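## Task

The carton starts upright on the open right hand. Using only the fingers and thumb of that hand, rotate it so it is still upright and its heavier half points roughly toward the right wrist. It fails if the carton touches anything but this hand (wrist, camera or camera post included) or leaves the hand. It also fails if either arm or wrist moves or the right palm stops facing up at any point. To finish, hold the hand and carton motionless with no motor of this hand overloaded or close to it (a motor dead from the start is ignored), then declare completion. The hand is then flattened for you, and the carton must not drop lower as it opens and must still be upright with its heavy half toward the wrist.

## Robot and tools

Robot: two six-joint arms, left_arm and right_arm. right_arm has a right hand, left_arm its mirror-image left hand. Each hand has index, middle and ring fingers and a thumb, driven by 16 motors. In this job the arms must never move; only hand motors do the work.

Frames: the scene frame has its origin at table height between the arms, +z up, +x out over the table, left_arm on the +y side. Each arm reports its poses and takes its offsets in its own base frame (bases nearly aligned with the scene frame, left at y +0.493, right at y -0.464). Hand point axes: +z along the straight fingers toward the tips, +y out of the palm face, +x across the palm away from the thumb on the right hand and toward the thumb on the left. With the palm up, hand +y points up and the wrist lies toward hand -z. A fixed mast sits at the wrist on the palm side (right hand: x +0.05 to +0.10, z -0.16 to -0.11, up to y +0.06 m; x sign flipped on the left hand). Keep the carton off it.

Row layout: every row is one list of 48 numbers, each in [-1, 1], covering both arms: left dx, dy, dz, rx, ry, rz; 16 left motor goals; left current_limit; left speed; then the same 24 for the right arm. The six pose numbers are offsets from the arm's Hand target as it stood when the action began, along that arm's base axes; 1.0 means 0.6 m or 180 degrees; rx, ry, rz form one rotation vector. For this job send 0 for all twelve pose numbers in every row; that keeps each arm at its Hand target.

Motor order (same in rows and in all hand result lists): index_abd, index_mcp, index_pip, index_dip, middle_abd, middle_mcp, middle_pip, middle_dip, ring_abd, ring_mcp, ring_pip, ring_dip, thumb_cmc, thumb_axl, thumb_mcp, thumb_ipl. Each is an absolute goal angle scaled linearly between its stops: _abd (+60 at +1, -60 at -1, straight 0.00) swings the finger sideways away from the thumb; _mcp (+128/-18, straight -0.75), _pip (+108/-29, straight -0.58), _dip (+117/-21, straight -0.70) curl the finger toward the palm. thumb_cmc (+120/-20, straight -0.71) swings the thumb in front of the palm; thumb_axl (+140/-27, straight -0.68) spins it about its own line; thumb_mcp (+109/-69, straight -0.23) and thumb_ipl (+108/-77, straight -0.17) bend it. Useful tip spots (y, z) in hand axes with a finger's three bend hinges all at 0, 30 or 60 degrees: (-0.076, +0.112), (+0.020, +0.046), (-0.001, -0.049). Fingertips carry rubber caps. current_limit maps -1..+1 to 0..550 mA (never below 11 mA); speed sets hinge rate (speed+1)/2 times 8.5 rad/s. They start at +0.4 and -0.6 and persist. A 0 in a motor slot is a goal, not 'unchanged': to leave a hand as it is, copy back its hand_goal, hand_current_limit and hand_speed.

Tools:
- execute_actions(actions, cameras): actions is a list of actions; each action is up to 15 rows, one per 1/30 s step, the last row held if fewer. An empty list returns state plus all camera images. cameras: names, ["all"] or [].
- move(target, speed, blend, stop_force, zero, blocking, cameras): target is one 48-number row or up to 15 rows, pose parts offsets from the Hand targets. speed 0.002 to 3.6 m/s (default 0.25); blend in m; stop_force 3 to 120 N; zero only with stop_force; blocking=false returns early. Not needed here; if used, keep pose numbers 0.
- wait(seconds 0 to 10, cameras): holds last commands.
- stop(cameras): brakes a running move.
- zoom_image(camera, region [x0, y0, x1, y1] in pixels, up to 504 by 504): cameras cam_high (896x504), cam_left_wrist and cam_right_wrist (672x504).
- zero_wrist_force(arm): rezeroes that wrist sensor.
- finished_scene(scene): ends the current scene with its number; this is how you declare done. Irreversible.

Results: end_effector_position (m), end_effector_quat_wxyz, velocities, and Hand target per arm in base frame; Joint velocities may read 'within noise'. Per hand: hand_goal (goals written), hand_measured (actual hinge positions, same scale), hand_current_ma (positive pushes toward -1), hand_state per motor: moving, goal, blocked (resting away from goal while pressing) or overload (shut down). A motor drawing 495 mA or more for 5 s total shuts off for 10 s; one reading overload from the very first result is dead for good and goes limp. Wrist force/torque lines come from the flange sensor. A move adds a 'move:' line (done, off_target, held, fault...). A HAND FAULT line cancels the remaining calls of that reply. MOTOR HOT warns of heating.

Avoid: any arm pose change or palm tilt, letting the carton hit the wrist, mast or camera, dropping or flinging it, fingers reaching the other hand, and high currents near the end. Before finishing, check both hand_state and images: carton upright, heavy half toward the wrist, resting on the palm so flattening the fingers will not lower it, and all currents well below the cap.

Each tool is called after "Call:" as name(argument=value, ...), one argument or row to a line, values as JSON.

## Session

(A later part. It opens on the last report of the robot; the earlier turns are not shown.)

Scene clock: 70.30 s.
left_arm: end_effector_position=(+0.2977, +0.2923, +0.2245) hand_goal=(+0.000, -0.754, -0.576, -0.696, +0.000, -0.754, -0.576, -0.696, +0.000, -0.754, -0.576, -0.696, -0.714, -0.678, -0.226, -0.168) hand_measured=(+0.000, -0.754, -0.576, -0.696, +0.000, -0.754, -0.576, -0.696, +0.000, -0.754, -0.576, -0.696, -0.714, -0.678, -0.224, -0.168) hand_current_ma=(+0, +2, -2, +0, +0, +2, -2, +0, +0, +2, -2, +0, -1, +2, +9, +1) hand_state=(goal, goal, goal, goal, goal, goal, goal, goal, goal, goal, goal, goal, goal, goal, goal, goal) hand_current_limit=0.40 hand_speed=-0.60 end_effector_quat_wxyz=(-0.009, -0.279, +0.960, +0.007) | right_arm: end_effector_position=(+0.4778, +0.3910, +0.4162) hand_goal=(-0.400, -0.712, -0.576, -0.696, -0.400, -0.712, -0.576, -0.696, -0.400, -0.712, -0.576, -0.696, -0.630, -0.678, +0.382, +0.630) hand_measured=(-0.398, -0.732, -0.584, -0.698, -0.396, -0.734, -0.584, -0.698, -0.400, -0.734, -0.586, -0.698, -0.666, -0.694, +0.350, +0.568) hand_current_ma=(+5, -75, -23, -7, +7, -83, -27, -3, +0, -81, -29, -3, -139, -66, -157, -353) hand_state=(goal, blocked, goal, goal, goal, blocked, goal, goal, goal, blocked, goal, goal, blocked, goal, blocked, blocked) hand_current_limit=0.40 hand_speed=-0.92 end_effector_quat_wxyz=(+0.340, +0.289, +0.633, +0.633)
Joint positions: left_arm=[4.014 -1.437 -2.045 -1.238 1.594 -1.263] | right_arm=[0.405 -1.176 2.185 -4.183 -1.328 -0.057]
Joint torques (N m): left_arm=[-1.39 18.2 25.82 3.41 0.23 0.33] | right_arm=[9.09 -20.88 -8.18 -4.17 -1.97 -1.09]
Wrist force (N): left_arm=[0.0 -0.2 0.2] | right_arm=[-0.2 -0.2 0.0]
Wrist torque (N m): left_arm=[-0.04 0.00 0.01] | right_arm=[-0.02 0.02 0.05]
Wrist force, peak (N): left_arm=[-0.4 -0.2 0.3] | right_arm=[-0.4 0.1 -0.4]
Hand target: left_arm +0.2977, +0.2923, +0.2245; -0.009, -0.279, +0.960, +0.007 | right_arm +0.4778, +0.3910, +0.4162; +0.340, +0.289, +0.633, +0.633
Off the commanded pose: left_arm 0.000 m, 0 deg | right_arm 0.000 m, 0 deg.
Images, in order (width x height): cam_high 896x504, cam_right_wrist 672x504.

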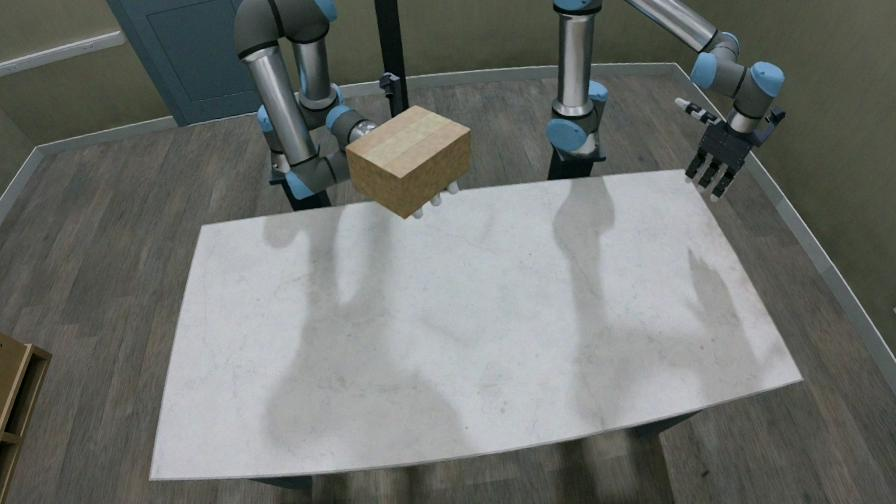

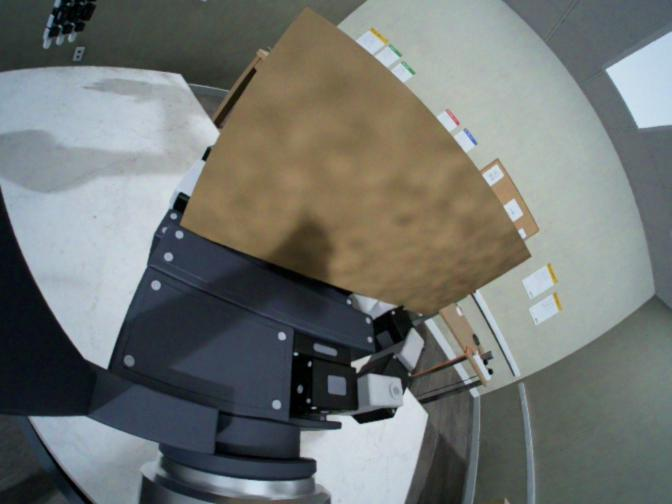

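Call:
execute_actions(
  actions=[
    [[0,0,0,0,0,0, 0,-0.754,-0.576,-0.696,0,-0.754,-0.576,-0.696,0,-0.754,-0.576,-0.696,-0.714,-0.678,-0.226,-0.168,0.4,-0.6, 0,0,0,0,0,0, -0.4,-0.712,-0.576,-0.696,-0.4,-0.712,-0.576,-0.696,-0.4,-0.712,-0.576,-0.696,-0.83,-0.677,0.36,0.52,0.4,-0.92]],
    [[0,0,0,0,0,0, 0,-0.754,-0.576,-0.696,0,-0.754,-0.576,-0.696,0,-0.754,-0.576,-0.696,-0.714,-0.678,-0.226,-0.168,0.4,-0.6, 0,0,0,0,0,0, -0.4,-0.712,-0.576,-0.696,-0.4,-0.712,-0.576,-0.696,-0.4,-0.712,-0.576,-0.696,-0.83,-0.677,0.36,0.52,0.4,-0.92]],
    [[0,0,0,0,0,0, 0,-0.754,-0.576,-0.696,0,-0.754,-0.576,-0.696,0,-0.754,-0.576,-0.696,-0.714,-0.678,-0.226,-0.168,0.4,-0.6, 0,0,0,0,0,0, -0.4,-0.712,-0.576,-0.696,-0.4,-0.712,-0.576,-0.696,-0.4,-0.712,-0.576,-0.696,-0.83,-0.677,0.383,0.086,0.4,-0.75]],
    [[0,0,0,0,0,0, 0,-0.754,-0.576,-0.696,0,-0.754,-0.576,-0.696,0,-0.754,-0.576,-0.696,-0.714,-0.678,-0.226,-0.168,0.4,-0.6, 0,0,0,0,0,0, -0.4,-0.712,-0.576,-0.696,-0.4,-0.712,-0.576,-0.696,-0.4,-0.712,-0.576,-0.696,-0.64,-0.677,0.383,0.086,0.4,-0.92]],
    [[0,0,0,0,0,0, 0,-0.754,-0.576,-0.696,0,-0.754,-0.576,-0.696,0,-0.754,-0.576,-0.696,-0.714,-0.678,-0.226,-0.168,0.4,-0.6, 0,0,0,0,0,0, -0.4,-0.712,-0.576,-0.696,-0.4,-0.712,-0.576,-0.696,-0.4,-0.712,-0.576,-0.696,-0.64,-0.677,0.383,0.086,0.4,-0.92]],
  ],
  cameras=["cam_high", "cam_right_wrist"],
)

Scene clock: 76.20 s.
left_arm: end_effector_position=(+0.2977, +0.2923, +0.2245) hand_goal=(+0.000, -0.754, -0.576, -0.696, +0.000, -0.754, -0.576, -0.696, +0.000, -0.754, -0.576, -0.696, -0.714, -0.678, -0.226, -0.168) hand_measured=(+0.000, -0.754, -0.576, -0.696, +0.000, -0.754, -0.576, -0.696, +0.000, -0.754, -0.576, -0.696, -0.714, -0.678, -0.224, -0.168) hand_current_ma=(+0, +2, -2, +0, +0, +2, -2, +0, +0, +2, -2, +0, -1, +2, +9, +1) hand_state=(goal, goal, goal, goal, goal, goal, goal, goal, goal, goal, goal, goal, goal, goal, goal, goal) hand_current_limit=0.40 hand_speed=-0.60 end_effector_quat_wxyz=(-0.009, -0.279, +0.960, +0.007) | right_arm: end_effector_position=(+0.4778, +0.3910, +0.4162) hand_goal=(-0.400, -0.712, -0.576, -0.696, -0.400, -0.712, -0.576, -0.696, -0.400, -0.712, -0.576, -0.696, -0.640, -0.678, +0.382, +0.086) hand_measured=(-0.398, -0.732, -0.584, -0.698, -0.396, -0.734, -0.584, -0.698, -0.400, -0.734, -0.586, -0.698, -0.686, -0.692, +0.382, +0.088) hand_current_ma=(+5, -75, -23, -7, +7, -83, -27, -3, +0, -81, -29, -3, -176, -57, -1, +8) hand_state=(goal, blocked, goal, goal, goal, blocked, goal, goal, goal, blocked, goal, goal, blocked, goal, goal, goal) hand_current_limit=0.40 hand_speed=-0.92 end_effector_quat_wxyz=(+0.340, +0.289, +0.633, +0.633)
Joint positions: left_arm=[4.014 -1.437 -2.045 -1.238 1.594 -1.263] | right_arm=[0.405 -1.176 2.185 -4.183 -1.328 -0.057]
Joint torques (N m): left_arm=[-1.39 17.29 25.85 3.44 0.18 0.36] | right_arm=[7.98 -19.78 -8.19 -3.94 -1.63 -0.77]
Wrist force (N): left_arm=[-0.1 0.0 0.1] | right_arm=[0.1 -0.1 0.1]
Wrist torque (N m): left_arm=[-0.01 0.01 -0.01] | right_arm=[0.00 -0.02 0.08]
Wrist force, peak (N): left_arm=[-0.4 -0.4 0.1] | right_arm=[-0.3 0.2 0.1]
Hand target: left_arm +0.2977, +0.2923, +0.2245; -0.009, -0.279, +0.960, +0.007 | right_arm +0.4778, +0.3910, +0.4162; +0.340, +0.289, +0.633, +0.633
Off the commanded pose: left_arm 0.000 m, 0 deg | right_arm 0.000 m, 0 deg.
Images, in order (width x height): cam_high 896x504, cam_right_wrist 672x504.

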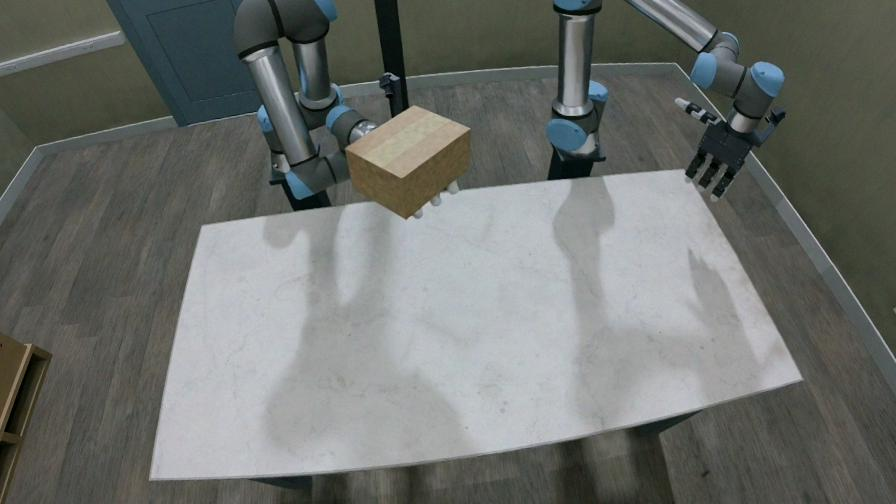

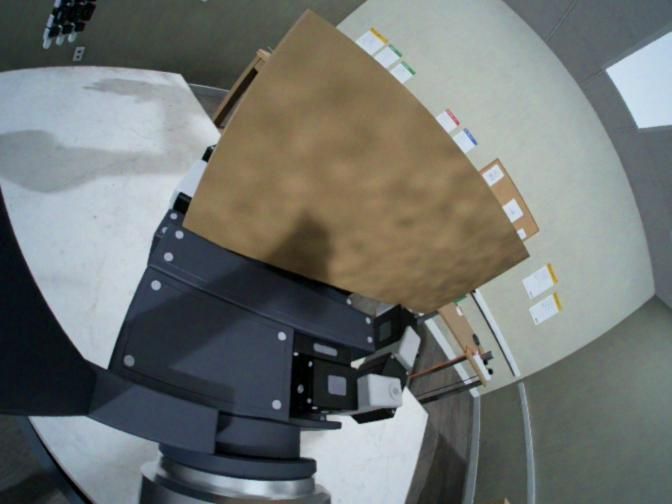

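Call:
execute_actions(
  actions=[
    [[0,0,0,0,0,0, 0,-0.754,-0.576,-0.696,0,-0.754,-0.576,-0.696,0,-0.754,-0.576,-0.696,-0.714,-0.678,-0.226,-0.168,0.4,-0.6, 0,0,0,0,0,0, -0.3,-0.712,-0.576,-0.696,-0.3,-0.712,-0.576,-0.696,-0.3,-0.712,-0.576,-0.696,-0.64,-0.677,0.383,0.195,0.4,-0.9]],
    [[0,0,0,0,0,0, 0,-0.754,-0.576,-0.696,0,-0.754,-0.576,-0.696,0,-0.754,-0.576,-0.696,-0.714,-0.678,-0.226,-0.168,0.4,-0.6, 0,0,0,0,0,0, -0.2,-0.712,-0.576,-0.696,-0.2,-0.712,-0.576,-0.696,-0.2,-0.712,-0.576,-0.696,-0.64,-0.677,0.383,0.303,0.4,-0.9]],
    [[0,0,0,0,0,0, 0,-0.754,-0.576,-0.696,0,-0.754,-0.576,-0.696,0,-0.754,-0.576,-0.696,-0.714,-0.678,-0.226,-0.168,0.4,-0.6, 0,0,0,0,0,0, -0.1,-0.712,-0.576,-0.696,-0.1,-0.712,-0.576,-0.696,-0.1,-0.712,-0.576,-0.696,-0.64,-0.677,0.383,0.41,0.4,-0.9]],
    [[0,0,0,0,0,0, 0,-0.754,-0.576,-0.696,0,-0.754,-0.576,-0.696,0,-0.754,-0.576,-0.696,-0.714,-0.678,-0.226,-0.168,0.4,-0.6, 0,0,0,0,0,0, 0,-0.712,-0.576,-0.696,0,-0.712,-0.576,-0.696,0,-0.712,-0.576,-0.696,-0.64,-0.677,0.383,0.52,0.4,-0.9]],
  ],
  cameras=["cam_high", "cam_right_wrist"],
)

Scene clock: 78.93 s.
left_arm: end_effector_position=(+0.2977, +0.2923, +0.2245) hand_goal=(+0.000, -0.754, -0.576, -0.696, +0.000, -0.754, -0.576, -0.696, +0.000, -0.754, -0.576, -0.696, -0.714, -0.678, -0.226, -0.168) hand_measured=(+0.000, -0.754, -0.576, -0.696, +0.000, -0.754, -0.576, -0.696, +0.000, -0.754, -0.576, -0.696, -0.714, -0.678, -0.224, -0.168) hand_current_ma=(+0, +2, -2, +0, +0, +2, -2, +0, +0, +2, -2, +0, -1, +2, +9, +1) hand_state=(goal, goal, goal, goal, goal, goal, goal, goal, goal, goal, goal, goal, goal, goal, goal, goal) hand_current_limit=0.40 hand_speed=-0.60 end_effector_quat_wxyz=(-0.009, -0.279, +0.960, +0.007) | right_arm: end_effector_position=(+0.4778, +0.3910, +0.4162) hand_goal=(+0.000, -0.712, -0.576, -0.696, +0.000, -0.712, -0.576, -0.696, +0.000, -0.712, -0.576, -0.696, -0.640, -0.678, +0.382, +0.520) hand_measured=(-0.002, -0.732, -0.584, -0.698, -0.002, -0.734, -0.584, -0.698, -0.002, -0.734, -0.586, -0.698, -0.674, -0.692, +0.380, +0.506) hand_current_ma=(-6, -75, -23, -7, -6, -83, -27, -3, -5, -81, -29, -3, -126, -60, -10, -60) hand_state=(goal, blocked, goal, goal, goal, blocked, goal, goal, goal, blocked, goal, goal, blocked, goal, goal, goal) hand_current_limit=0.40 hand_speed=-0.90 end_effector_quat_wxyz=(+0.340, +0.289, +0.633, +0.633)
Joint positions: left_arm=[4.014 -1.437 -2.045 -1.238 1.594 -1.263] | right_arm=[0.405 -1.176 2.185 -4.183 -1.328 -0.057]
Joint torques (N m): left_arm=[-1.36 18.56 27.09 3.5 0.35 0.48] | right_arm=[8.64 -20.53 -9.63 -4.27 -1.82 -0.63]
Wrist force (N): left_arm=[0.0 -0.1 -0.1] | right_arm=[-0.1 0.0 0.1]
Wrist torque (N m): left_arm=[0.00 -0.01 0.01] | right_arm=[0.00 0.02 -0.02]
Wrist force, peak (N): left_arm=[-0.5 -0.3 -0.1] | right_arm=[-0.4 -0.1 0.2]
Hand target: left_arm +0.2977, +0.2923, +0.2245; -0.009, -0.279, +0.960, +0.007 | right_arm +0.4778, +0.3910, +0.4162; +0.340, +0.289, +0.633, +0.633
Off the commanded pose: left_arm 0.000 m, 0 deg | right_arm 0.000 m, 0 deg.
Images, in order (width x height): cam_high 896x504, cam_right_wrist 672x504.

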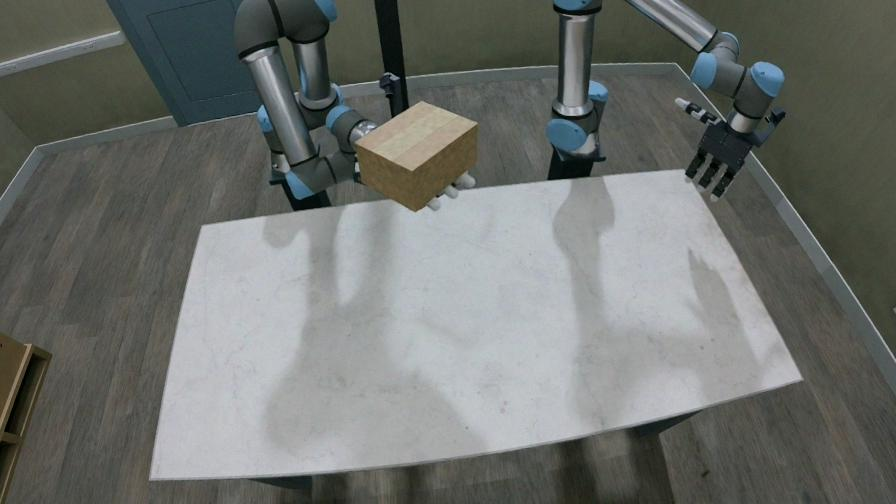

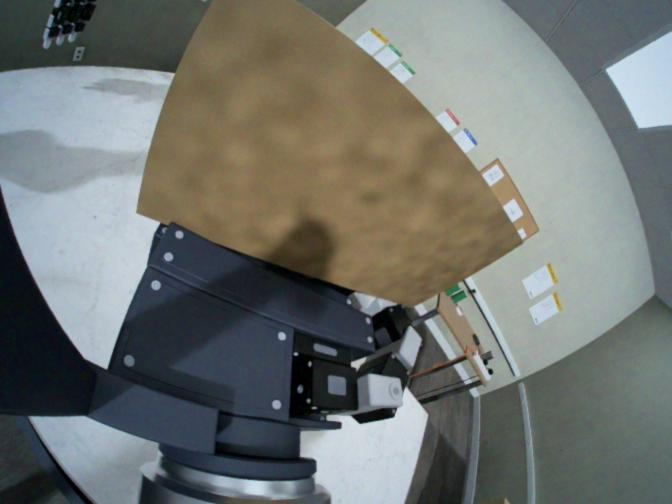

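Call:
execute_actions(
  actions=[
    [[0,0,0,0,0,0, 0,-0.754,-0.576,-0.696,0,-0.754,-0.576,-0.696,0,-0.754,-0.576,-0.696,-0.714,-0.678,-0.226,-0.168,0.4,-0.6, 0,0,0,0,0,0, 0,-0.712,-0.576,-0.696,0,-0.712,-0.576,-0.696,0,-0.712,-0.576,-0.696,-0.83,-0.677,0.36,0.50,0.4,-0.9]],
    [[0,0,0,0,0,0, 0,-0.754,-0.576,-0.696,0,-0.754,-0.576,-0.696,0,-0.754,-0.576,-0.696,-0.714,-0.678,-0.226,-0.168,0.4,-0.6, 0,0,0,0,0,0, 0,-0.712,-0.576,-0.696,0,-0.712,-0.576,-0.696,0,-0.712,-0.576,-0.696,-0.83,-0.677,0.36,0.303,0.4,-0.85]],
    [[0,0,0,0,0,0, 0,-0.754,-0.576,-0.696,0,-0.754,-0.576,-0.696,0,-0.754,-0.576,-0.696,-0.714,-0.678,-0.226,-0.168,0.4,-0.6, 0,0,0,0,0,0, 0,-0.712,-0.576,-0.696,0,-0.712,-0.576,-0.696,0,-0.712,-0.576,-0.696,-0.62,-0.677,0.36,0.303,0.4,-0.92]],
    [[0,0,0,0,0,0, 0,-0.754,-0.576,-0.696,0,-0.754,-0.576,-0.696,0,-0.754,-0.576,-0.696,-0.714,-0.678,-0.226,-0.168,0.4,-0.6, 0,0,0,0,0,0, 0,-0.712,-0.576,-0.696,0,-0.712,-0.576,-0.696,0,-0.712,-0.576,-0.696,-0.62,-0.677,0.36,0.303,0.4,-0.92]],
  ],
  cameras=["cam_right_wrist"],
)

Scene clock: 82.57 s.
left_arm: end_effector_position=(+0.2977, +0.2923, +0.2245) hand_goal=(+0.000, -0.754, -0.576, -0.696, +0.000, -0.754, -0.576, -0.696, +0.000, -0.754, -0.576, -0.696, -0.714, -0.678, -0.226, -0.168) hand_measured=(+0.000, -0.754, -0.576, -0.696, +0.000, -0.754, -0.576, -0.696, +0.000, -0.754, -0.576, -0.696, -0.714, -0.678, -0.224, -0.168) hand_current_ma=(+0, +2, -2, +0, +0, +2, -2, +0, +0, +2, -2, +0, -1, +2, +9, +1) hand_state=(goal, goal, goal, goal, goal, goal, goal, goal, goal, goal, goal, goal, goal, goal, goal, goal) hand_current_limit=0.40 hand_speed=-0.60 end_effector_quat_wxyz=(-0.009, -0.279, +0.960, +0.007) | right_arm: end_effector_position=(+0.4778, +0.3910, +0.4162) hand_goal=(+0.000, -0.712, -0.576, -0.696, +0.000, -0.712, -0.576, -0.696, +0.000, -0.712, -0.576, -0.696, -0.620, -0.678, +0.360, +0.302) hand_measured=(-0.002, -0.732, -0.584, -0.698, -0.002, -0.734, -0.584, -0.698, +0.000, -0.734, -0.586, -0.698, -0.658, -0.690, +0.360, +0.304) hand_current_ma=(-5, -75, -23, -7, -6, -83, -27, -3, -2, -81, -29, -3, -147, -52, +0, +5) hand_state=(goal, blocked, goal, goal, goal, blocked, goal, goal, goal, blocked, goal, goal, blocked, goal, goal, goal) hand_current_limit=0.40 hand_speed=-0.92 end_effector_quat_wxyz=(+0.340, +0.289, +0.633, +0.633)
Joint positions: left_arm=[4.014 -1.437 -2.045 -1.238 1.594 -1.263] | right_arm=[0.405 -1.176 2.185 -4.183 -1.328 -0.057]
Joint torques (N m): left_arm=[-1.02 18.3 26.35 3.46 0.15 0.37] | right_arm=[7.84 -20.59 -9.2 -3.89 -1.68 -0.67]
Wrist force (N): left_arm=[-0.3 -0.1 0.1] | right_arm=[-0.4 -0.1 -0.1]
Wrist torque (N m): left_arm=[-0.02 0.04 -0.02] | right_arm=[0.01 0.06 -0.03]
Wrist force, peak (N): left_arm=[0.0 -0.6 -0.1] | right_arm=[-0.3 0.1 -0.3]
Hand target: left_arm +0.2977, +0.2923, +0.2245; -0.009, -0.279, +0.960, +0.007 | right_arm +0.4778, +0.3910, +0.4162; +0.340, +0.289, +0.633, +0.633
Off the commanded pose: left_arm 0.000 m, 0 deg | right_arm 0.000 m, 0 deg.
Images, in order (width x height): cam_right_wrist 672x504.

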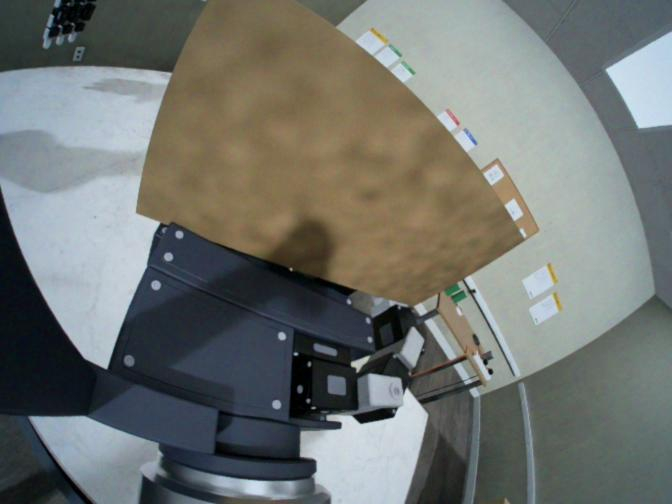

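Call:
execute_actions(
  actions=[
    [[0,0,0,0,0,0, 0,-0.754,-0.576,-0.696,0,-0.754,-0.576,-0.696,0,-0.754,-0.576,-0.696,-0.714,-0.678,-0.226,-0.168,0.4,-0.6, 0,0,0,0,0,0, -0.1,-0.712,-0.576,-0.696,-0.1,-0.712,-0.576,-0.696,-0.1,-0.712,-0.576,-0.696,-0.62,-0.677,0.36,0.37,0.4,-0.9]],
    [[0,0,0,0,0,0, 0,-0.754,-0.576,-0.696,0,-0.754,-0.576,-0.696,0,-0.754,-0.576,-0.696,-0.714,-0.678,-0.226,-0.168,0.4,-0.6, 0,0,0,0,0,0, -0.2,-0.712,-0.576,-0.696,-0.2,-0.712,-0.576,-0.696,-0.2,-0.712,-0.576,-0.696,-0.62,-0.677,0.36,0.43,0.4,-0.9]],
    [[0,0,0,0,0,0, 0,-0.754,-0.576,-0.696,0,-0.754,-0.576,-0.696,0,-0.754,-0.576,-0.696,-0.714,-0.678,-0.226,-0.168,0.4,-0.6, 0,0,0,0,0,0, -0.3,-0.712,-0.576,-0.696,-0.3,-0.712,-0.576,-0.696,-0.3,-0.712,-0.576,-0.696,-0.62,-0.677,0.36,0.49,0.4,-0.9]],
    [[0,0,0,0,0,0, 0,-0.754,-0.576,-0.696,0,-0.754,-0.576,-0.696,0,-0.754,-0.576,-0.696,-0.714,-0.678,-0.226,-0.168,0.4,-0.6, 0,0,0,0,0,0, -0.4,-0.712,-0.576,-0.696,-0.4,-0.712,-0.576,-0.696,-0.4,-0.712,-0.576,-0.696,-0.62,-0.677,0.36,0.54,0.4,-0.9]],
  ],
  cameras=["cam_high", "cam_right_wrist"],
)

Scene clock: 85.13 s.
left_arm: end_effector_position=(+0.2977, +0.2923, +0.2245) hand_goal=(+0.000, -0.754, -0.576, -0.696, +0.000, -0.754, -0.576, -0.696, +0.000, -0.754, -0.576, -0.696, -0.714, -0.678, -0.226, -0.168) hand_measured=(+0.000, -0.754, -0.576, -0.696, +0.000, -0.754, -0.576, -0.696, +0.000, -0.754, -0.576, -0.696, -0.714, -0.678, -0.224, -0.168) hand_current_ma=(+0, +2, -2, +0, +0, +2, -2, +0, +0, +2, -2, +0, -1, +2, +9, +1) hand_state=(goal, goal, goal, goal, goal, goal, goal, goal, goal, goal, goal, goal, goal, goal, goal, goal) hand_current_limit=0.40 hand_speed=-0.60 end_effector_quat_wxyz=(-0.009, -0.279, +0.960, +0.007) | right_arm: end_effector_position=(+0.4778, +0.3910, +0.4162) hand_goal=(-0.400, -0.712, -0.576, -0.696, -0.400, -0.712, -0.576, -0.696, -0.400, -0.712, -0.576, -0.696, -0.620, -0.678, +0.360, +0.540) hand_measured=(-0.396, -0.732, -0.584, -0.698, -0.396, -0.734, -0.584, -0.698, -0.394, -0.734, -0.586, -0.698, -0.652, -0.690, +0.360, +0.538) hand_current_ma=(+7, -75, -23, -7, +8, -83, -27, -3, +18, -81, -29, -3, -119, -52, +0, -10) hand_state=(goal, blocked, goal, goal, goal, blocked, goal, goal, goal, blocked, goal, goal, blocked, goal, goal, goal) hand_current_limit=0.40 hand_speed=-0.90 end_effector_quat_wxyz=(+0.340, +0.289, +0.633, +0.633)
Joint positions: left_arm=[4.014 -1.437 -2.045 -1.238 1.594 -1.263] | right_arm=[0.405 -1.176 2.185 -4.183 -1.328 -0.057]
Joint torques (N m): left_arm=[-1.92 19.01 26.69 3.57 0.2 0.42] | right_arm=[8.98 -20.21 -9.01 -4.17 -1.83 -0.52]
Wrist force (N): left_arm=[-0.2 -0.1 0.0] | right_arm=[-0.2 0.0 0.0]
Wrist torque (N m): left_arm=[-0.01 0.03 -0.01] | right_arm=[0.01 0.02 0.00]
Wrist force, peak (N): left_arm=[-0.1 -0.7 0.0] | right_arm=[-0.4 -0.2 -0.3]
Hand target: left_arm +0.2977, +0.2923, +0.2245; -0.009, -0.279, +0.960, +0.007 | right_arm +0.4778, +0.3910, +0.4162; +0.340, +0.289, +0.633, +0.633
Off the commanded pose: left_arm 0.000 m, 0 deg | right_arm 0.000 m, 0 deg.
Images, in order (width x height): cam_high 896x504, cam_right_wrist 672x504.

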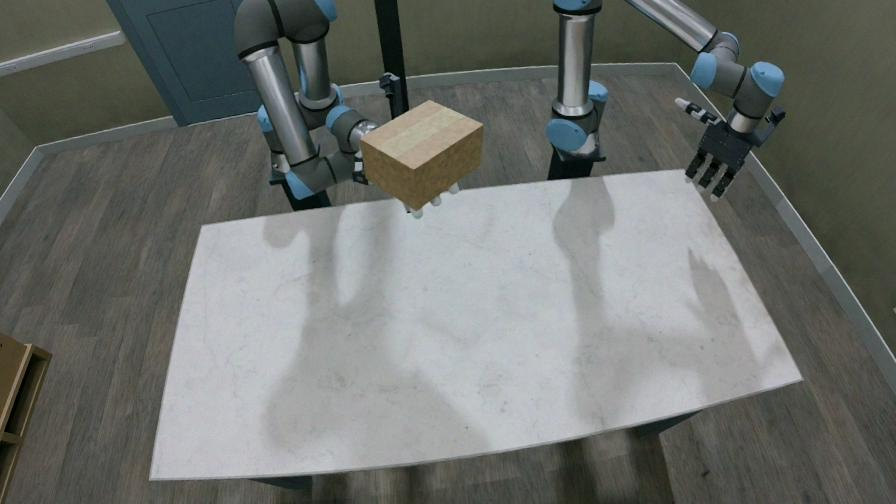

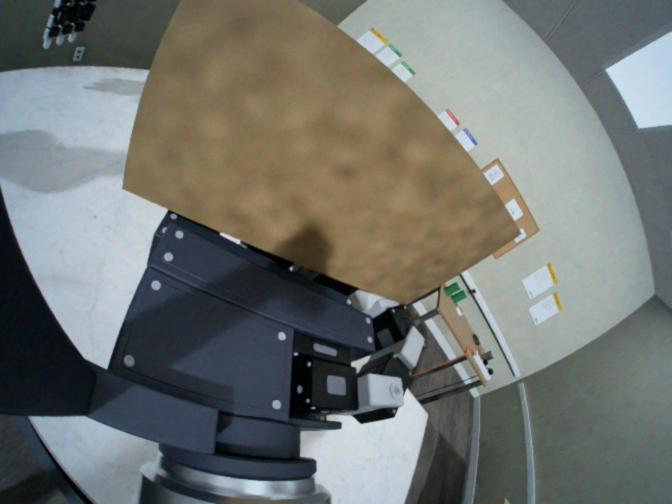

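Call:
execute_actions(
  actions=[
    [[0,0,0,0,0,0, 0,-0.754,-0.576,-0.696,0,-0.754,-0.576,-0.696,0,-0.754,-0.576,-0.696,-0.714,-0.678,-0.226,-0.168,0.4,-0.6, 0,0,0,0,0,0, -0.4,-0.712,-0.722,-0.696,-0.4,-0.712,-0.722,-0.696,-0.4,-0.712,-0.722,-0.696,-0.62,-0.677,0.36,0.54,0.4,-0.9]],
    [[0,0,0,0,0,0, 0,-0.754,-0.576,-0.696,0,-0.754,-0.576,-0.696,0,-0.754,-0.576,-0.696,-0.714,-0.678,-0.226,-0.168,0.4,-0.6, 0,0,0,0,0,0, 0.35,-0.712,-0.722,-0.696,0.35,-0.712,-0.722,-0.696,0.35,-0.712,-0.722,-0.696,-0.62,-0.677,0.36,0.54,0.4,-0.75]],
    [[0,0,0,0,0,0, 0,-0.754,-0.576,-0.696,0,-0.754,-0.576,-0.696,0,-0.754,-0.576,-0.696,-0.714,-0.678,-0.226,-0.168,0.4,-0.6, 0,0,0,0,0,0, 0.35,-0.712,-0.722,-0.696,0.35,-0.712,-0.722,-0.696,0.35,-0.712,-0.722,-0.696,-0.62,-0.677,0.36,0.54,0.4,-0.75]],
  ],
  cameras=["cam_high", "cam_right_wrist"],
)

Scene clock: 87.60 s.
left_arm: end_effector_position=(+0.2977, +0.2923, +0.2245) hand_goal=(+0.000, -0.754, -0.576, -0.696, +0.000, -0.754, -0.576, -0.696, +0.000, -0.754, -0.576, -0.696, -0.714, -0.678, -0.226, -0.168) hand_measured=(+0.000, -0.754, -0.576, -0.696, +0.000, -0.754, -0.576, -0.696, +0.000, -0.754, -0.576, -0.696, -0.714, -0.678, -0.224, -0.168) hand_current_ma=(+0, +2, -2, +0, +0, +2, -2, +0, +0, +2, -2, +0, -1, +2, +9, +1) hand_state=(goal, goal, goal, goal, goal, goal, goal, goal, goal, goal, goal, goal, goal, goal, goal, goal) hand_current_limit=0.40 hand_speed=-0.60 end_effector_quat_wxyz=(-0.009, -0.279, +0.960, +0.007) | right_arm: end_effector_position=(+0.4778, +0.3910, +0.4162) hand_goal=(+0.350, -0.712, -0.722, -0.696, +0.350, -0.712, -0.722, -0.696, +0.350, -0.712, -0.722, -0.696, -0.620, -0.678, +0.360, +0.540) hand_measured=(+0.348, -0.732, -0.722, -0.698, +0.348, -0.734, -0.722, -0.698, +0.346, -0.734, -0.720, -0.698, -0.650, -0.690, +0.360, +0.538) hand_current_ma=(-6, -75, +1, -7, -6, -83, +1, -3, -8, -81, +3, -3, -108, -52, +0, -9) hand_state=(goal, blocked, goal, goal, goal, blocked, goal, goal, goal, blocked, goal, goal, blocked, goal, goal, goal) hand_current_limit=0.40 hand_speed=-0.75 end_effector_quat_wxyz=(+0.340, +0.289, +0.633, +0.633)
Joint positions: left_arm=[4.014 -1.437 -2.045 -1.238 1.594 -1.263] | right_arm=[0.405 -1.176 2.185 -4.183 -1.328 -0.057]
Joint torques (N m): left_arm=[-1.07 18.66 26.53 3.52 0.15 0.4] | right_arm=[7.33 -21 -10.02 -3.95 -1.86 -0.37]
Wrist force (N): left_arm=[-0.2 -0.2 -0.1] | right_arm=[0.0 0.1 0.0]
Wrist torque (N m): left_arm=[-0.02 0.02 -0.01] | right_arm=[0.01 0.00 -0.05]
Wrist force, peak (N): left_arm=[-0.3 -0.5 0.2] | right_arm=[-0.3 -0.1 0.3]
Hand target: left_arm +0.2977, +0.2923, +0.2245; -0.009, -0.279, +0.960, +0.007 | right_arm +0.4778, +0.3910, +0.4162; +0.340, +0.289, +0.633, +0.633
Off the commanded pose: left_arm 0.000 m, 0 deg | right_arm 0.000 m, 0 deg.
Images, in order (width x height): cam_high 896x504, cam_right_wrist 672x504.

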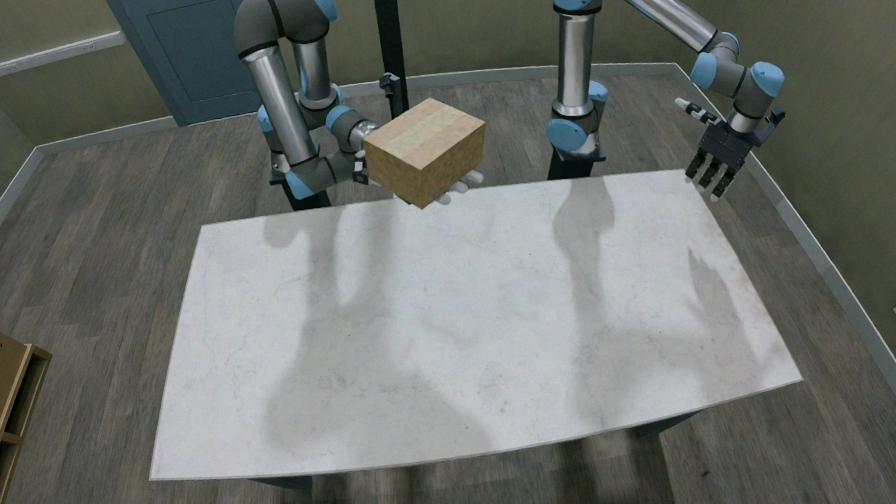

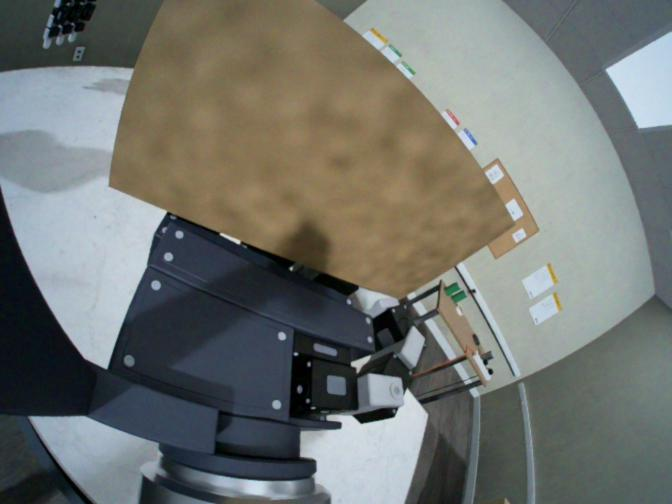

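Call:
execute_actions(
  actions=[
    [[0,0,0,0,0,0, 0,-0.754,-0.576,-0.696,0,-0.754,-0.576,-0.696,0,-0.754,-0.576,-0.696,-0.714,-0.678,-0.226,-0.168,0.4,-0.6, 0,0,0,0,0,0, 0.35,-0.65,-0.576,-0.696,0.35,-0.65,-0.576,-0.696,0.35,-0.65,-0.576,-0.696,-0.62,-0.677,0.36,0.54,0.4,-0.92]],
    [[0,0,0,0,0,0, 0,-0.754,-0.576,-0.696,0,-0.754,-0.576,-0.696,0,-0.754,-0.576,-0.696,-0.714,-0.678,-0.226,-0.168,0.4,-0.6, 0,0,0,0,0,0, 0.35,-0.65,-0.576,-0.696,0.35,-0.65,-0.576,-0.696,0.35,-0.65,-0.576,-0.696,-0.62,-0.677,0.36,0.54,0.4,-0.92]],
  ],
  cameras=["cam_high", "cam_right_wrist"],
)

Scene clock: 89.20 s.
left_arm: end_effector_position=(+0.2977, +0.2923, +0.2245) hand_goal=(+0.000, -0.754, -0.576, -0.696, +0.000, -0.754, -0.576, -0.696, +0.000, -0.754, -0.576, -0.696, -0.714, -0.678, -0.226, -0.168) hand_measured=(+0.000, -0.754, -0.576, -0.696, +0.000, -0.754, -0.576, -0.696, +0.000, -0.754, -0.576, -0.696, -0.714, -0.678, -0.224, -0.168) hand_current_ma=(+0, +2, -2, +0, +0, +2, -2, +0, +0, +2, -2, +0, -1, +2, +9, +1) hand_state=(goal, goal, goal, goal, goal, goal, goal, goal, goal, goal, goal, goal, goal, goal, goal, goal) hand_current_limit=0.40 hand_speed=-0.60 end_effector_quat_wxyz=(-0.009, -0.279, +0.960, +0.007) | right_arm: end_effector_position=(+0.4778, +0.3910, +0.4162) hand_goal=(+0.350, -0.650, -0.576, -0.696, +0.350, -0.650, -0.576, -0.696, +0.350, -0.650, -0.576, -0.696, -0.620, -0.678, +0.360, +0.540) hand_measured=(+0.348, -0.672, -0.584, -0.698, +0.348, -0.672, -0.586, -0.698, +0.348, -0.686, -0.586, -0.698, -0.648, -0.690, +0.360, +0.538) hand_current_ma=(-5, -84, -23, -7, -5, -85, -34, -3, -4, -144, -28, -3, -102, -52, +0, -8) hand_state=(goal, blocked, goal, goal, goal, blocked, goal, goal, goal, blocked, goal, goal, blocked, goal, goal, goal) hand_current_limit=0.40 hand_speed=-0.92 end_effector_quat_wxyz=(+0.340, +0.289, +0.633, +0.633)
Joint positions: left_arm=[4.014 -1.437 -2.045 -1.238 1.594 -1.263] | right_arm=[0.405 -1.176 2.185 -4.183 -1.328 -0.057]
Joint torques (N m): left_arm=[-0.62 19.06 27 3.47 0.22 0.48] | right_arm=[7.95 -22.59 -10.21 -4.1 -1.58 -0.47]
Wrist force (N): left_arm=[-0.2 -0.1 0.1] | right_arm=[-0.1 -0.2 0.1]
Wrist torque (N m): left_arm=[-0.03 0.02 -0.01] | right_arm=[-0.03 0.02 -0.08]
Wrist force, peak (N): left_arm=[0.0 -0.4 0.3] | right_arm=[-0.3 -0.2 0.0]
Hand target: left_arm +0.2977, +0.2923, +0.2245; -0.009, -0.279, +0.960, +0.007 | right_arm +0.4778, +0.3910, +0.4162; +0.340, +0.289, +0.633, +0.633
Off the commanded pose: left_arm 0.000 m, 0 deg | right_arm 0.000 m, 0 deg.
Images, in order (width x height): cam_high 896x504, cam_right_wrist 672x504.

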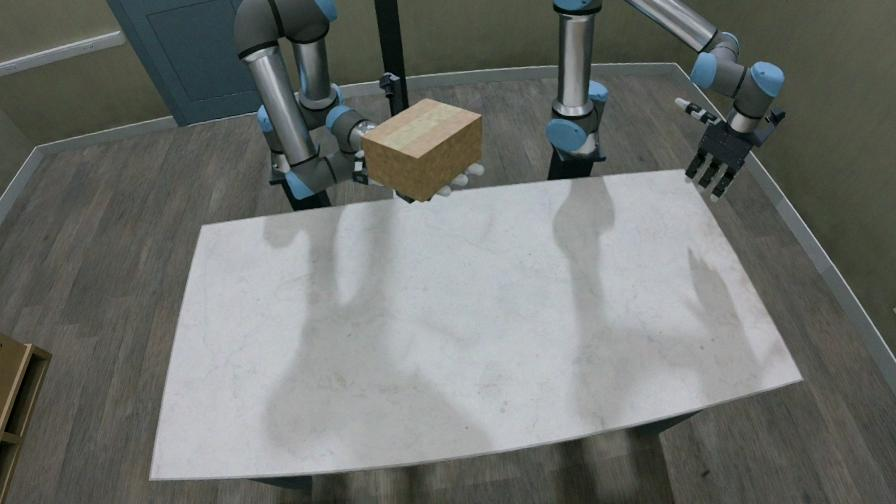

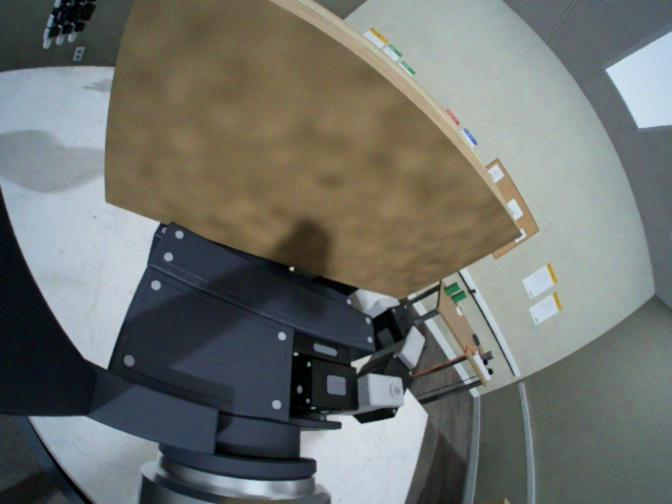

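Call:
execute_actions(
  actions=[
    [[0,0,0,0,0,0, 0,-0.754,-0.576,-0.696,0,-0.754,-0.576,-0.696,0,-0.754,-0.576,-0.696,-0.714,-0.678,-0.226,-0.168,0.4,-0.6, 0,0,0,0,0,0, 0.35,-0.65,-0.576,-0.696,0.35,-0.65,-0.576,-0.696,0.35,-0.65,-0.576,-0.696,-0.76,-0.677,0.36,0.54,0.4,-0.94]],
    [[0,0,0,0,0,0, 0,-0.754,-0.576,-0.696,0,-0.754,-0.576,-0.696,0,-0.754,-0.576,-0.696,-0.714,-0.678,-0.226,-0.168,0.4,-0.6, 0,0,0,0,0,0, 0.35,-0.65,-0.576,-0.696,0.35,-0.65,-0.576,-0.696,0.35,-0.65,-0.576,-0.696,-0.76,-0.677,0.36,0.54,0.4,-0.94]],
  ],
  cameras=["cam_high", "cam_right_wrist"],
)

Scene clock: 90.77 s.
left_arm: end_effector_position=(+0.2977, +0.2923, +0.2245) hand_goal=(+0.000, -0.754, -0.576, -0.696, +0.000, -0.754, -0.576, -0.696, +0.000, -0.754, -0.576, -0.696, -0.714, -0.678, -0.226, -0.168) hand_measured=(+0.000, -0.754, -0.576, -0.696, +0.000, -0.754, -0.576, -0.696, +0.000, -0.754, -0.576, -0.696, -0.714, -0.678, -0.224, -0.168) hand_current_ma=(+0, +2, -2, +0, +0, +2, -2, +0, +0, +2, -2, +0, -1, +2, +9, +1) hand_state=(goal, goal, goal, goal, goal, goal, goal, goal, goal, goal, goal, goal, goal, goal, goal, goal) hand_current_limit=0.40 hand_speed=-0.60 end_effector_quat_wxyz=(-0.009, -0.279, +0.960, +0.007) | right_arm: end_effector_position=(+0.4778, +0.3910, +0.4162) hand_goal=(+0.350, -0.650, -0.576, -0.696, +0.350, -0.650, -0.576, -0.696, +0.350, -0.650, -0.576, -0.696, -0.760, -0.678, +0.360, +0.540) hand_measured=(+0.348, -0.672, -0.584, -0.698, +0.348, -0.672, -0.584, -0.698, +0.348, -0.674, -0.584, -0.698, -0.762, -0.686, +0.360, +0.538) hand_current_ma=(-5, -84, -23, -7, -5, -85, -28, -3, -4, -93, -25, -3, -8, -30, -3, -8) hand_state=(goal, blocked, goal, goal, goal, blocked, goal, goal, goal, blocked, goal, goal, goal, goal, goal, goal) hand_current_limit=0.40 hand_speed=-0.94 end_effector_quat_wxyz=(+0.340, +0.289, +0.633, +0.633)
Joint positions: left_arm=[4.014 -1.437 -2.045 -1.238 1.594 -1.263] | right_arm=[0.405 -1.176 2.185 -4.183 -1.328 -0.057]
Joint torques (N m): left_arm=[-1.34 19.25 26.84 3.46 0.14 0.56] | right_arm=[8.74 -21.37 -10.28 -3.8 -1.64 -0.5]
Wrist force (N): left_arm=[0.1 0.0 0.1] | right_arm=[0.1 0.1 -0.1]
Wrist torque (N m): left_arm=[0.00 -0.02 0.01] | right_arm=[0.02 -0.01 -0.05]
Wrist force, peak (N): left_arm=[-0.4 -0.3 0.1] | right_arm=[-0.4 0.2 0.1]
Hand target: left_arm +0.2977, +0.2923, +0.2245; -0.009, -0.279, +0.960, +0.007 | right_arm +0.4778, +0.3910, +0.4162; +0.340, +0.289, +0.633, +0.633
Off the commanded pose: left_arm 0.000 m, 0 deg | right_arm 0.000 m, 0 deg.
Images, in order (width x height): cam_high 896x504, cam_right_wrist 672x504.

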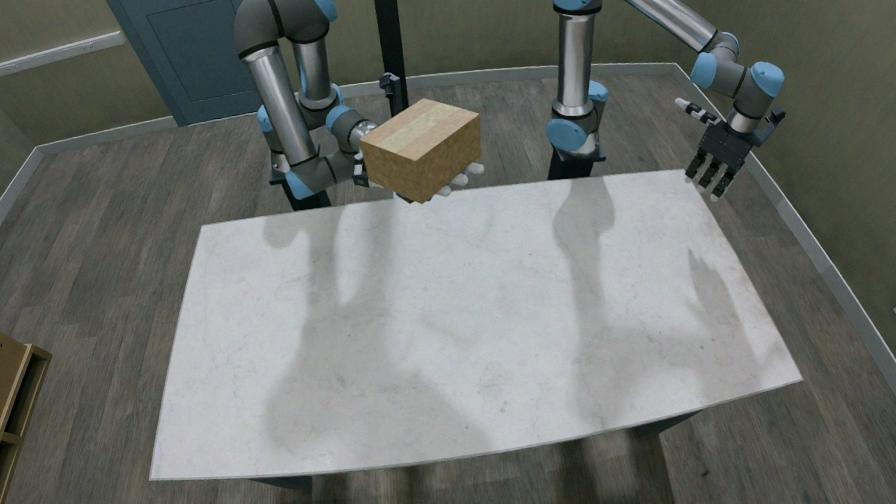

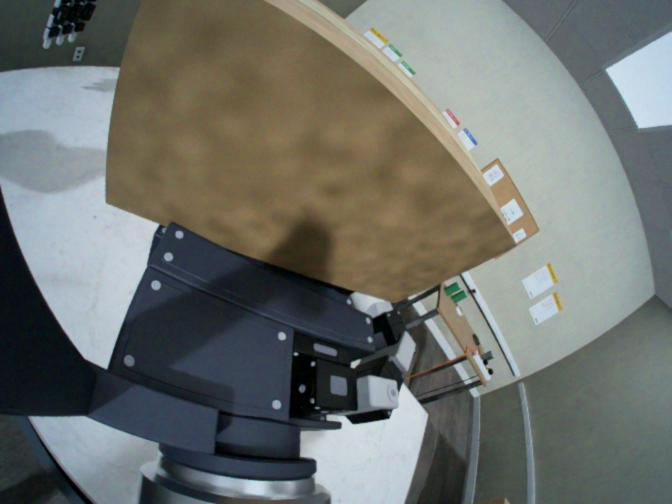

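Call:
execute_actions(
  actions=[
    [[0,0,0,0,0,0, 0,-0.754,-0.576,-0.696,0,-0.754,-0.576,-0.696,0,-0.754,-0.576,-0.696,-0.714,-0.678,-0.226,-0.168,0.4,-0.6, 0,0,0,0,0,0, 0,-0.65,-0.576,-0.696,0,-0.65,-0.576,-0.696,0,-0.65,-0.576,-0.696,-0.76,-0.677,0.36,0.54,0.4,-0.9]],
    [[0,0,0,0,0,0, 0,-0.754,-0.576,-0.696,0,-0.754,-0.576,-0.696,0,-0.754,-0.576,-0.696,-0.714,-0.678,-0.226,-0.168,0.4,-0.6, 0,0,0,0,0,0, 0,-0.65,-0.576,-0.696,0,-0.65,-0.576,-0.696,0,-0.65,-0.576,-0.696,-0.76,-0.677,0.36,0.54,0.4,-0.9]],
  ],
  cameras=["cam_high", "cam_right_wrist"],
)

Scene clock: 92.30 s.
left_arm: end_effector_position=(+0.2977, +0.2923, +0.2245) hand_goal=(+0.000, -0.754, -0.576, -0.696, +0.000, -0.754, -0.576, -0.696, +0.000, -0.754, -0.576, -0.696, -0.714, -0.678, -0.226, -0.168) hand_measured=(+0.000, -0.754, -0.576, -0.696, +0.000, -0.754, -0.576, -0.696, +0.000, -0.754, -0.576, -0.696, -0.714, -0.678, -0.224, -0.168) hand_current_ma=(+0, +2, -2, +0, +0, +2, -2, +0, +0, +2, -2, +0, -1, +2, +9, +1) hand_state=(goal, goal, goal, goal, goal, goal, goal, goal, goal, goal, goal, goal, goal, goal, goal, goal) hand_current_limit=0.40 hand_speed=-0.60 end_effector_quat_wxyz=(-0.009, -0.279, +0.960, +0.007) | right_arm: end_effector_position=(+0.4778, +0.3910, +0.4162) hand_goal=(+0.000, -0.650, -0.576, -0.696, +0.000, -0.650, -0.576, -0.696, +0.000, -0.650, -0.576, -0.696, -0.760, -0.678, +0.360, +0.540) hand_measured=(+0.004, -0.672, -0.584, -0.698, +0.004, -0.672, -0.584, -0.698, +0.004, -0.674, -0.584, -0.698, -0.762, -0.686, +0.360, +0.538) hand_current_ma=(+9, -84, -23, -7, +10, -85, -28, -3, +10, -93, -25, -3, -8, -30, -3, -8) hand_state=(goal, blocked, goal, goal, goal, blocked, goal, goal, goal, blocked, goal, goal, goal, goal, goal, goal) hand_current_limit=0.40 hand_speed=-0.90 end_effector_quat_wxyz=(+0.340, +0.289, +0.633, +0.633)
Joint positions: left_arm=[4.014 -1.437 -2.045 -1.238 1.594 -1.263] | right_arm=[0.405 -1.176 2.185 -4.183 -1.328 -0.057]
Joint torques (N m): left_arm=[-1.53 19.4 27.2 3.34 0.15 0.51] | right_arm=[6.76 -20.59 -9.67 -4 -1.5 -0.04]
Wrist force (N): left_arm=[0.0 -0.2 0.0] | right_arm=[-0.1 0.1 -0.1]
Wrist torque (N m): left_arm=[-0.02 0.00 0.00] | right_arm=[0.02 0.02 -0.05]
Wrist force, peak (N): left_arm=[0.1 -0.4 0.2] | right_arm=[-0.4 -0.1 -0.1]
Hand target: left_arm +0.2977, +0.2923, +0.2245; -0.009, -0.279, +0.960, +0.007 | right_arm +0.4778, +0.3910, +0.4162; +0.340, +0.289, +0.633, +0.633
Off the commanded pose: left_arm 0.000 m, 0 deg | right_arm 0.000 m, 0 deg.
Images, in order (width x height): cam_high 896x504, cam_right_wrist 672x504.

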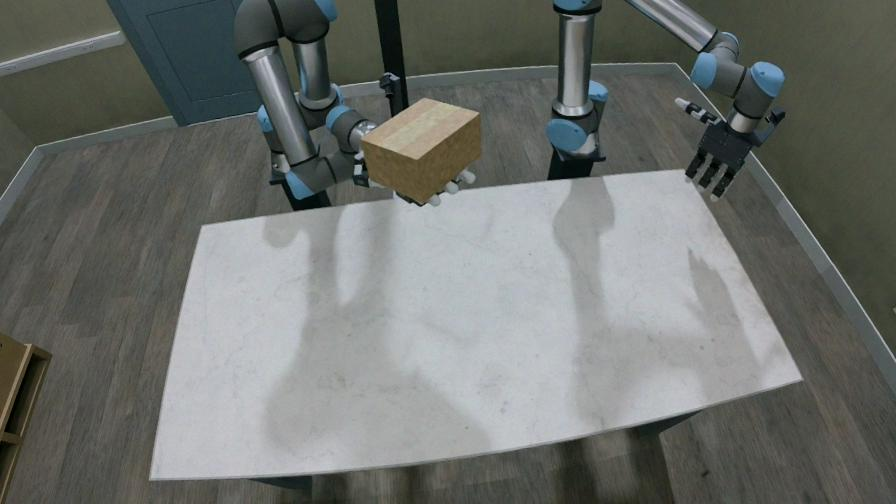

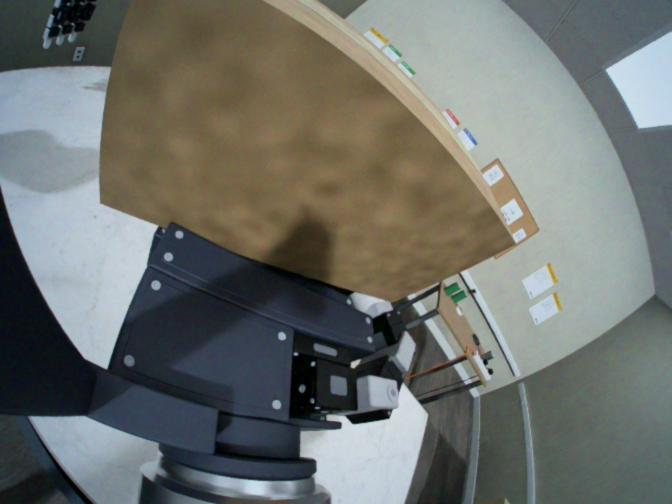

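Call:
zoom_image(
  camera="cam_right_wrist",
  region=[90, 180, 440, 440],
)

Call:
zoom_image(
  camera="cam_high",
  region=[330, 80, 500, 220],
)

Scaled by 1.440 from the camera's 672x504 image, which has a finer 960x720 frame.

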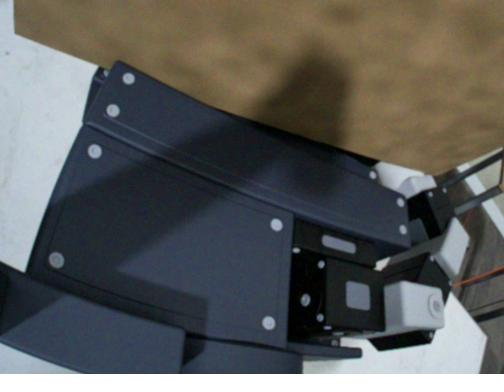

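Scaled by 2.965 from the camera's 896x504 image, which has a finer 1280x720 frame.

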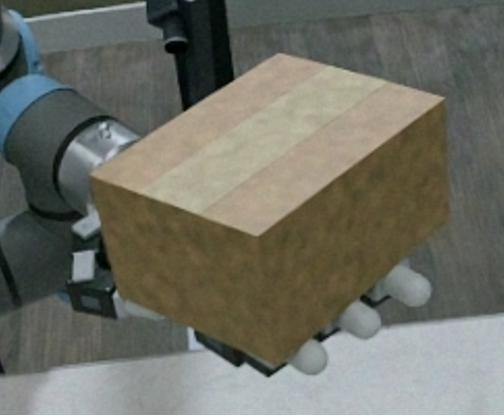

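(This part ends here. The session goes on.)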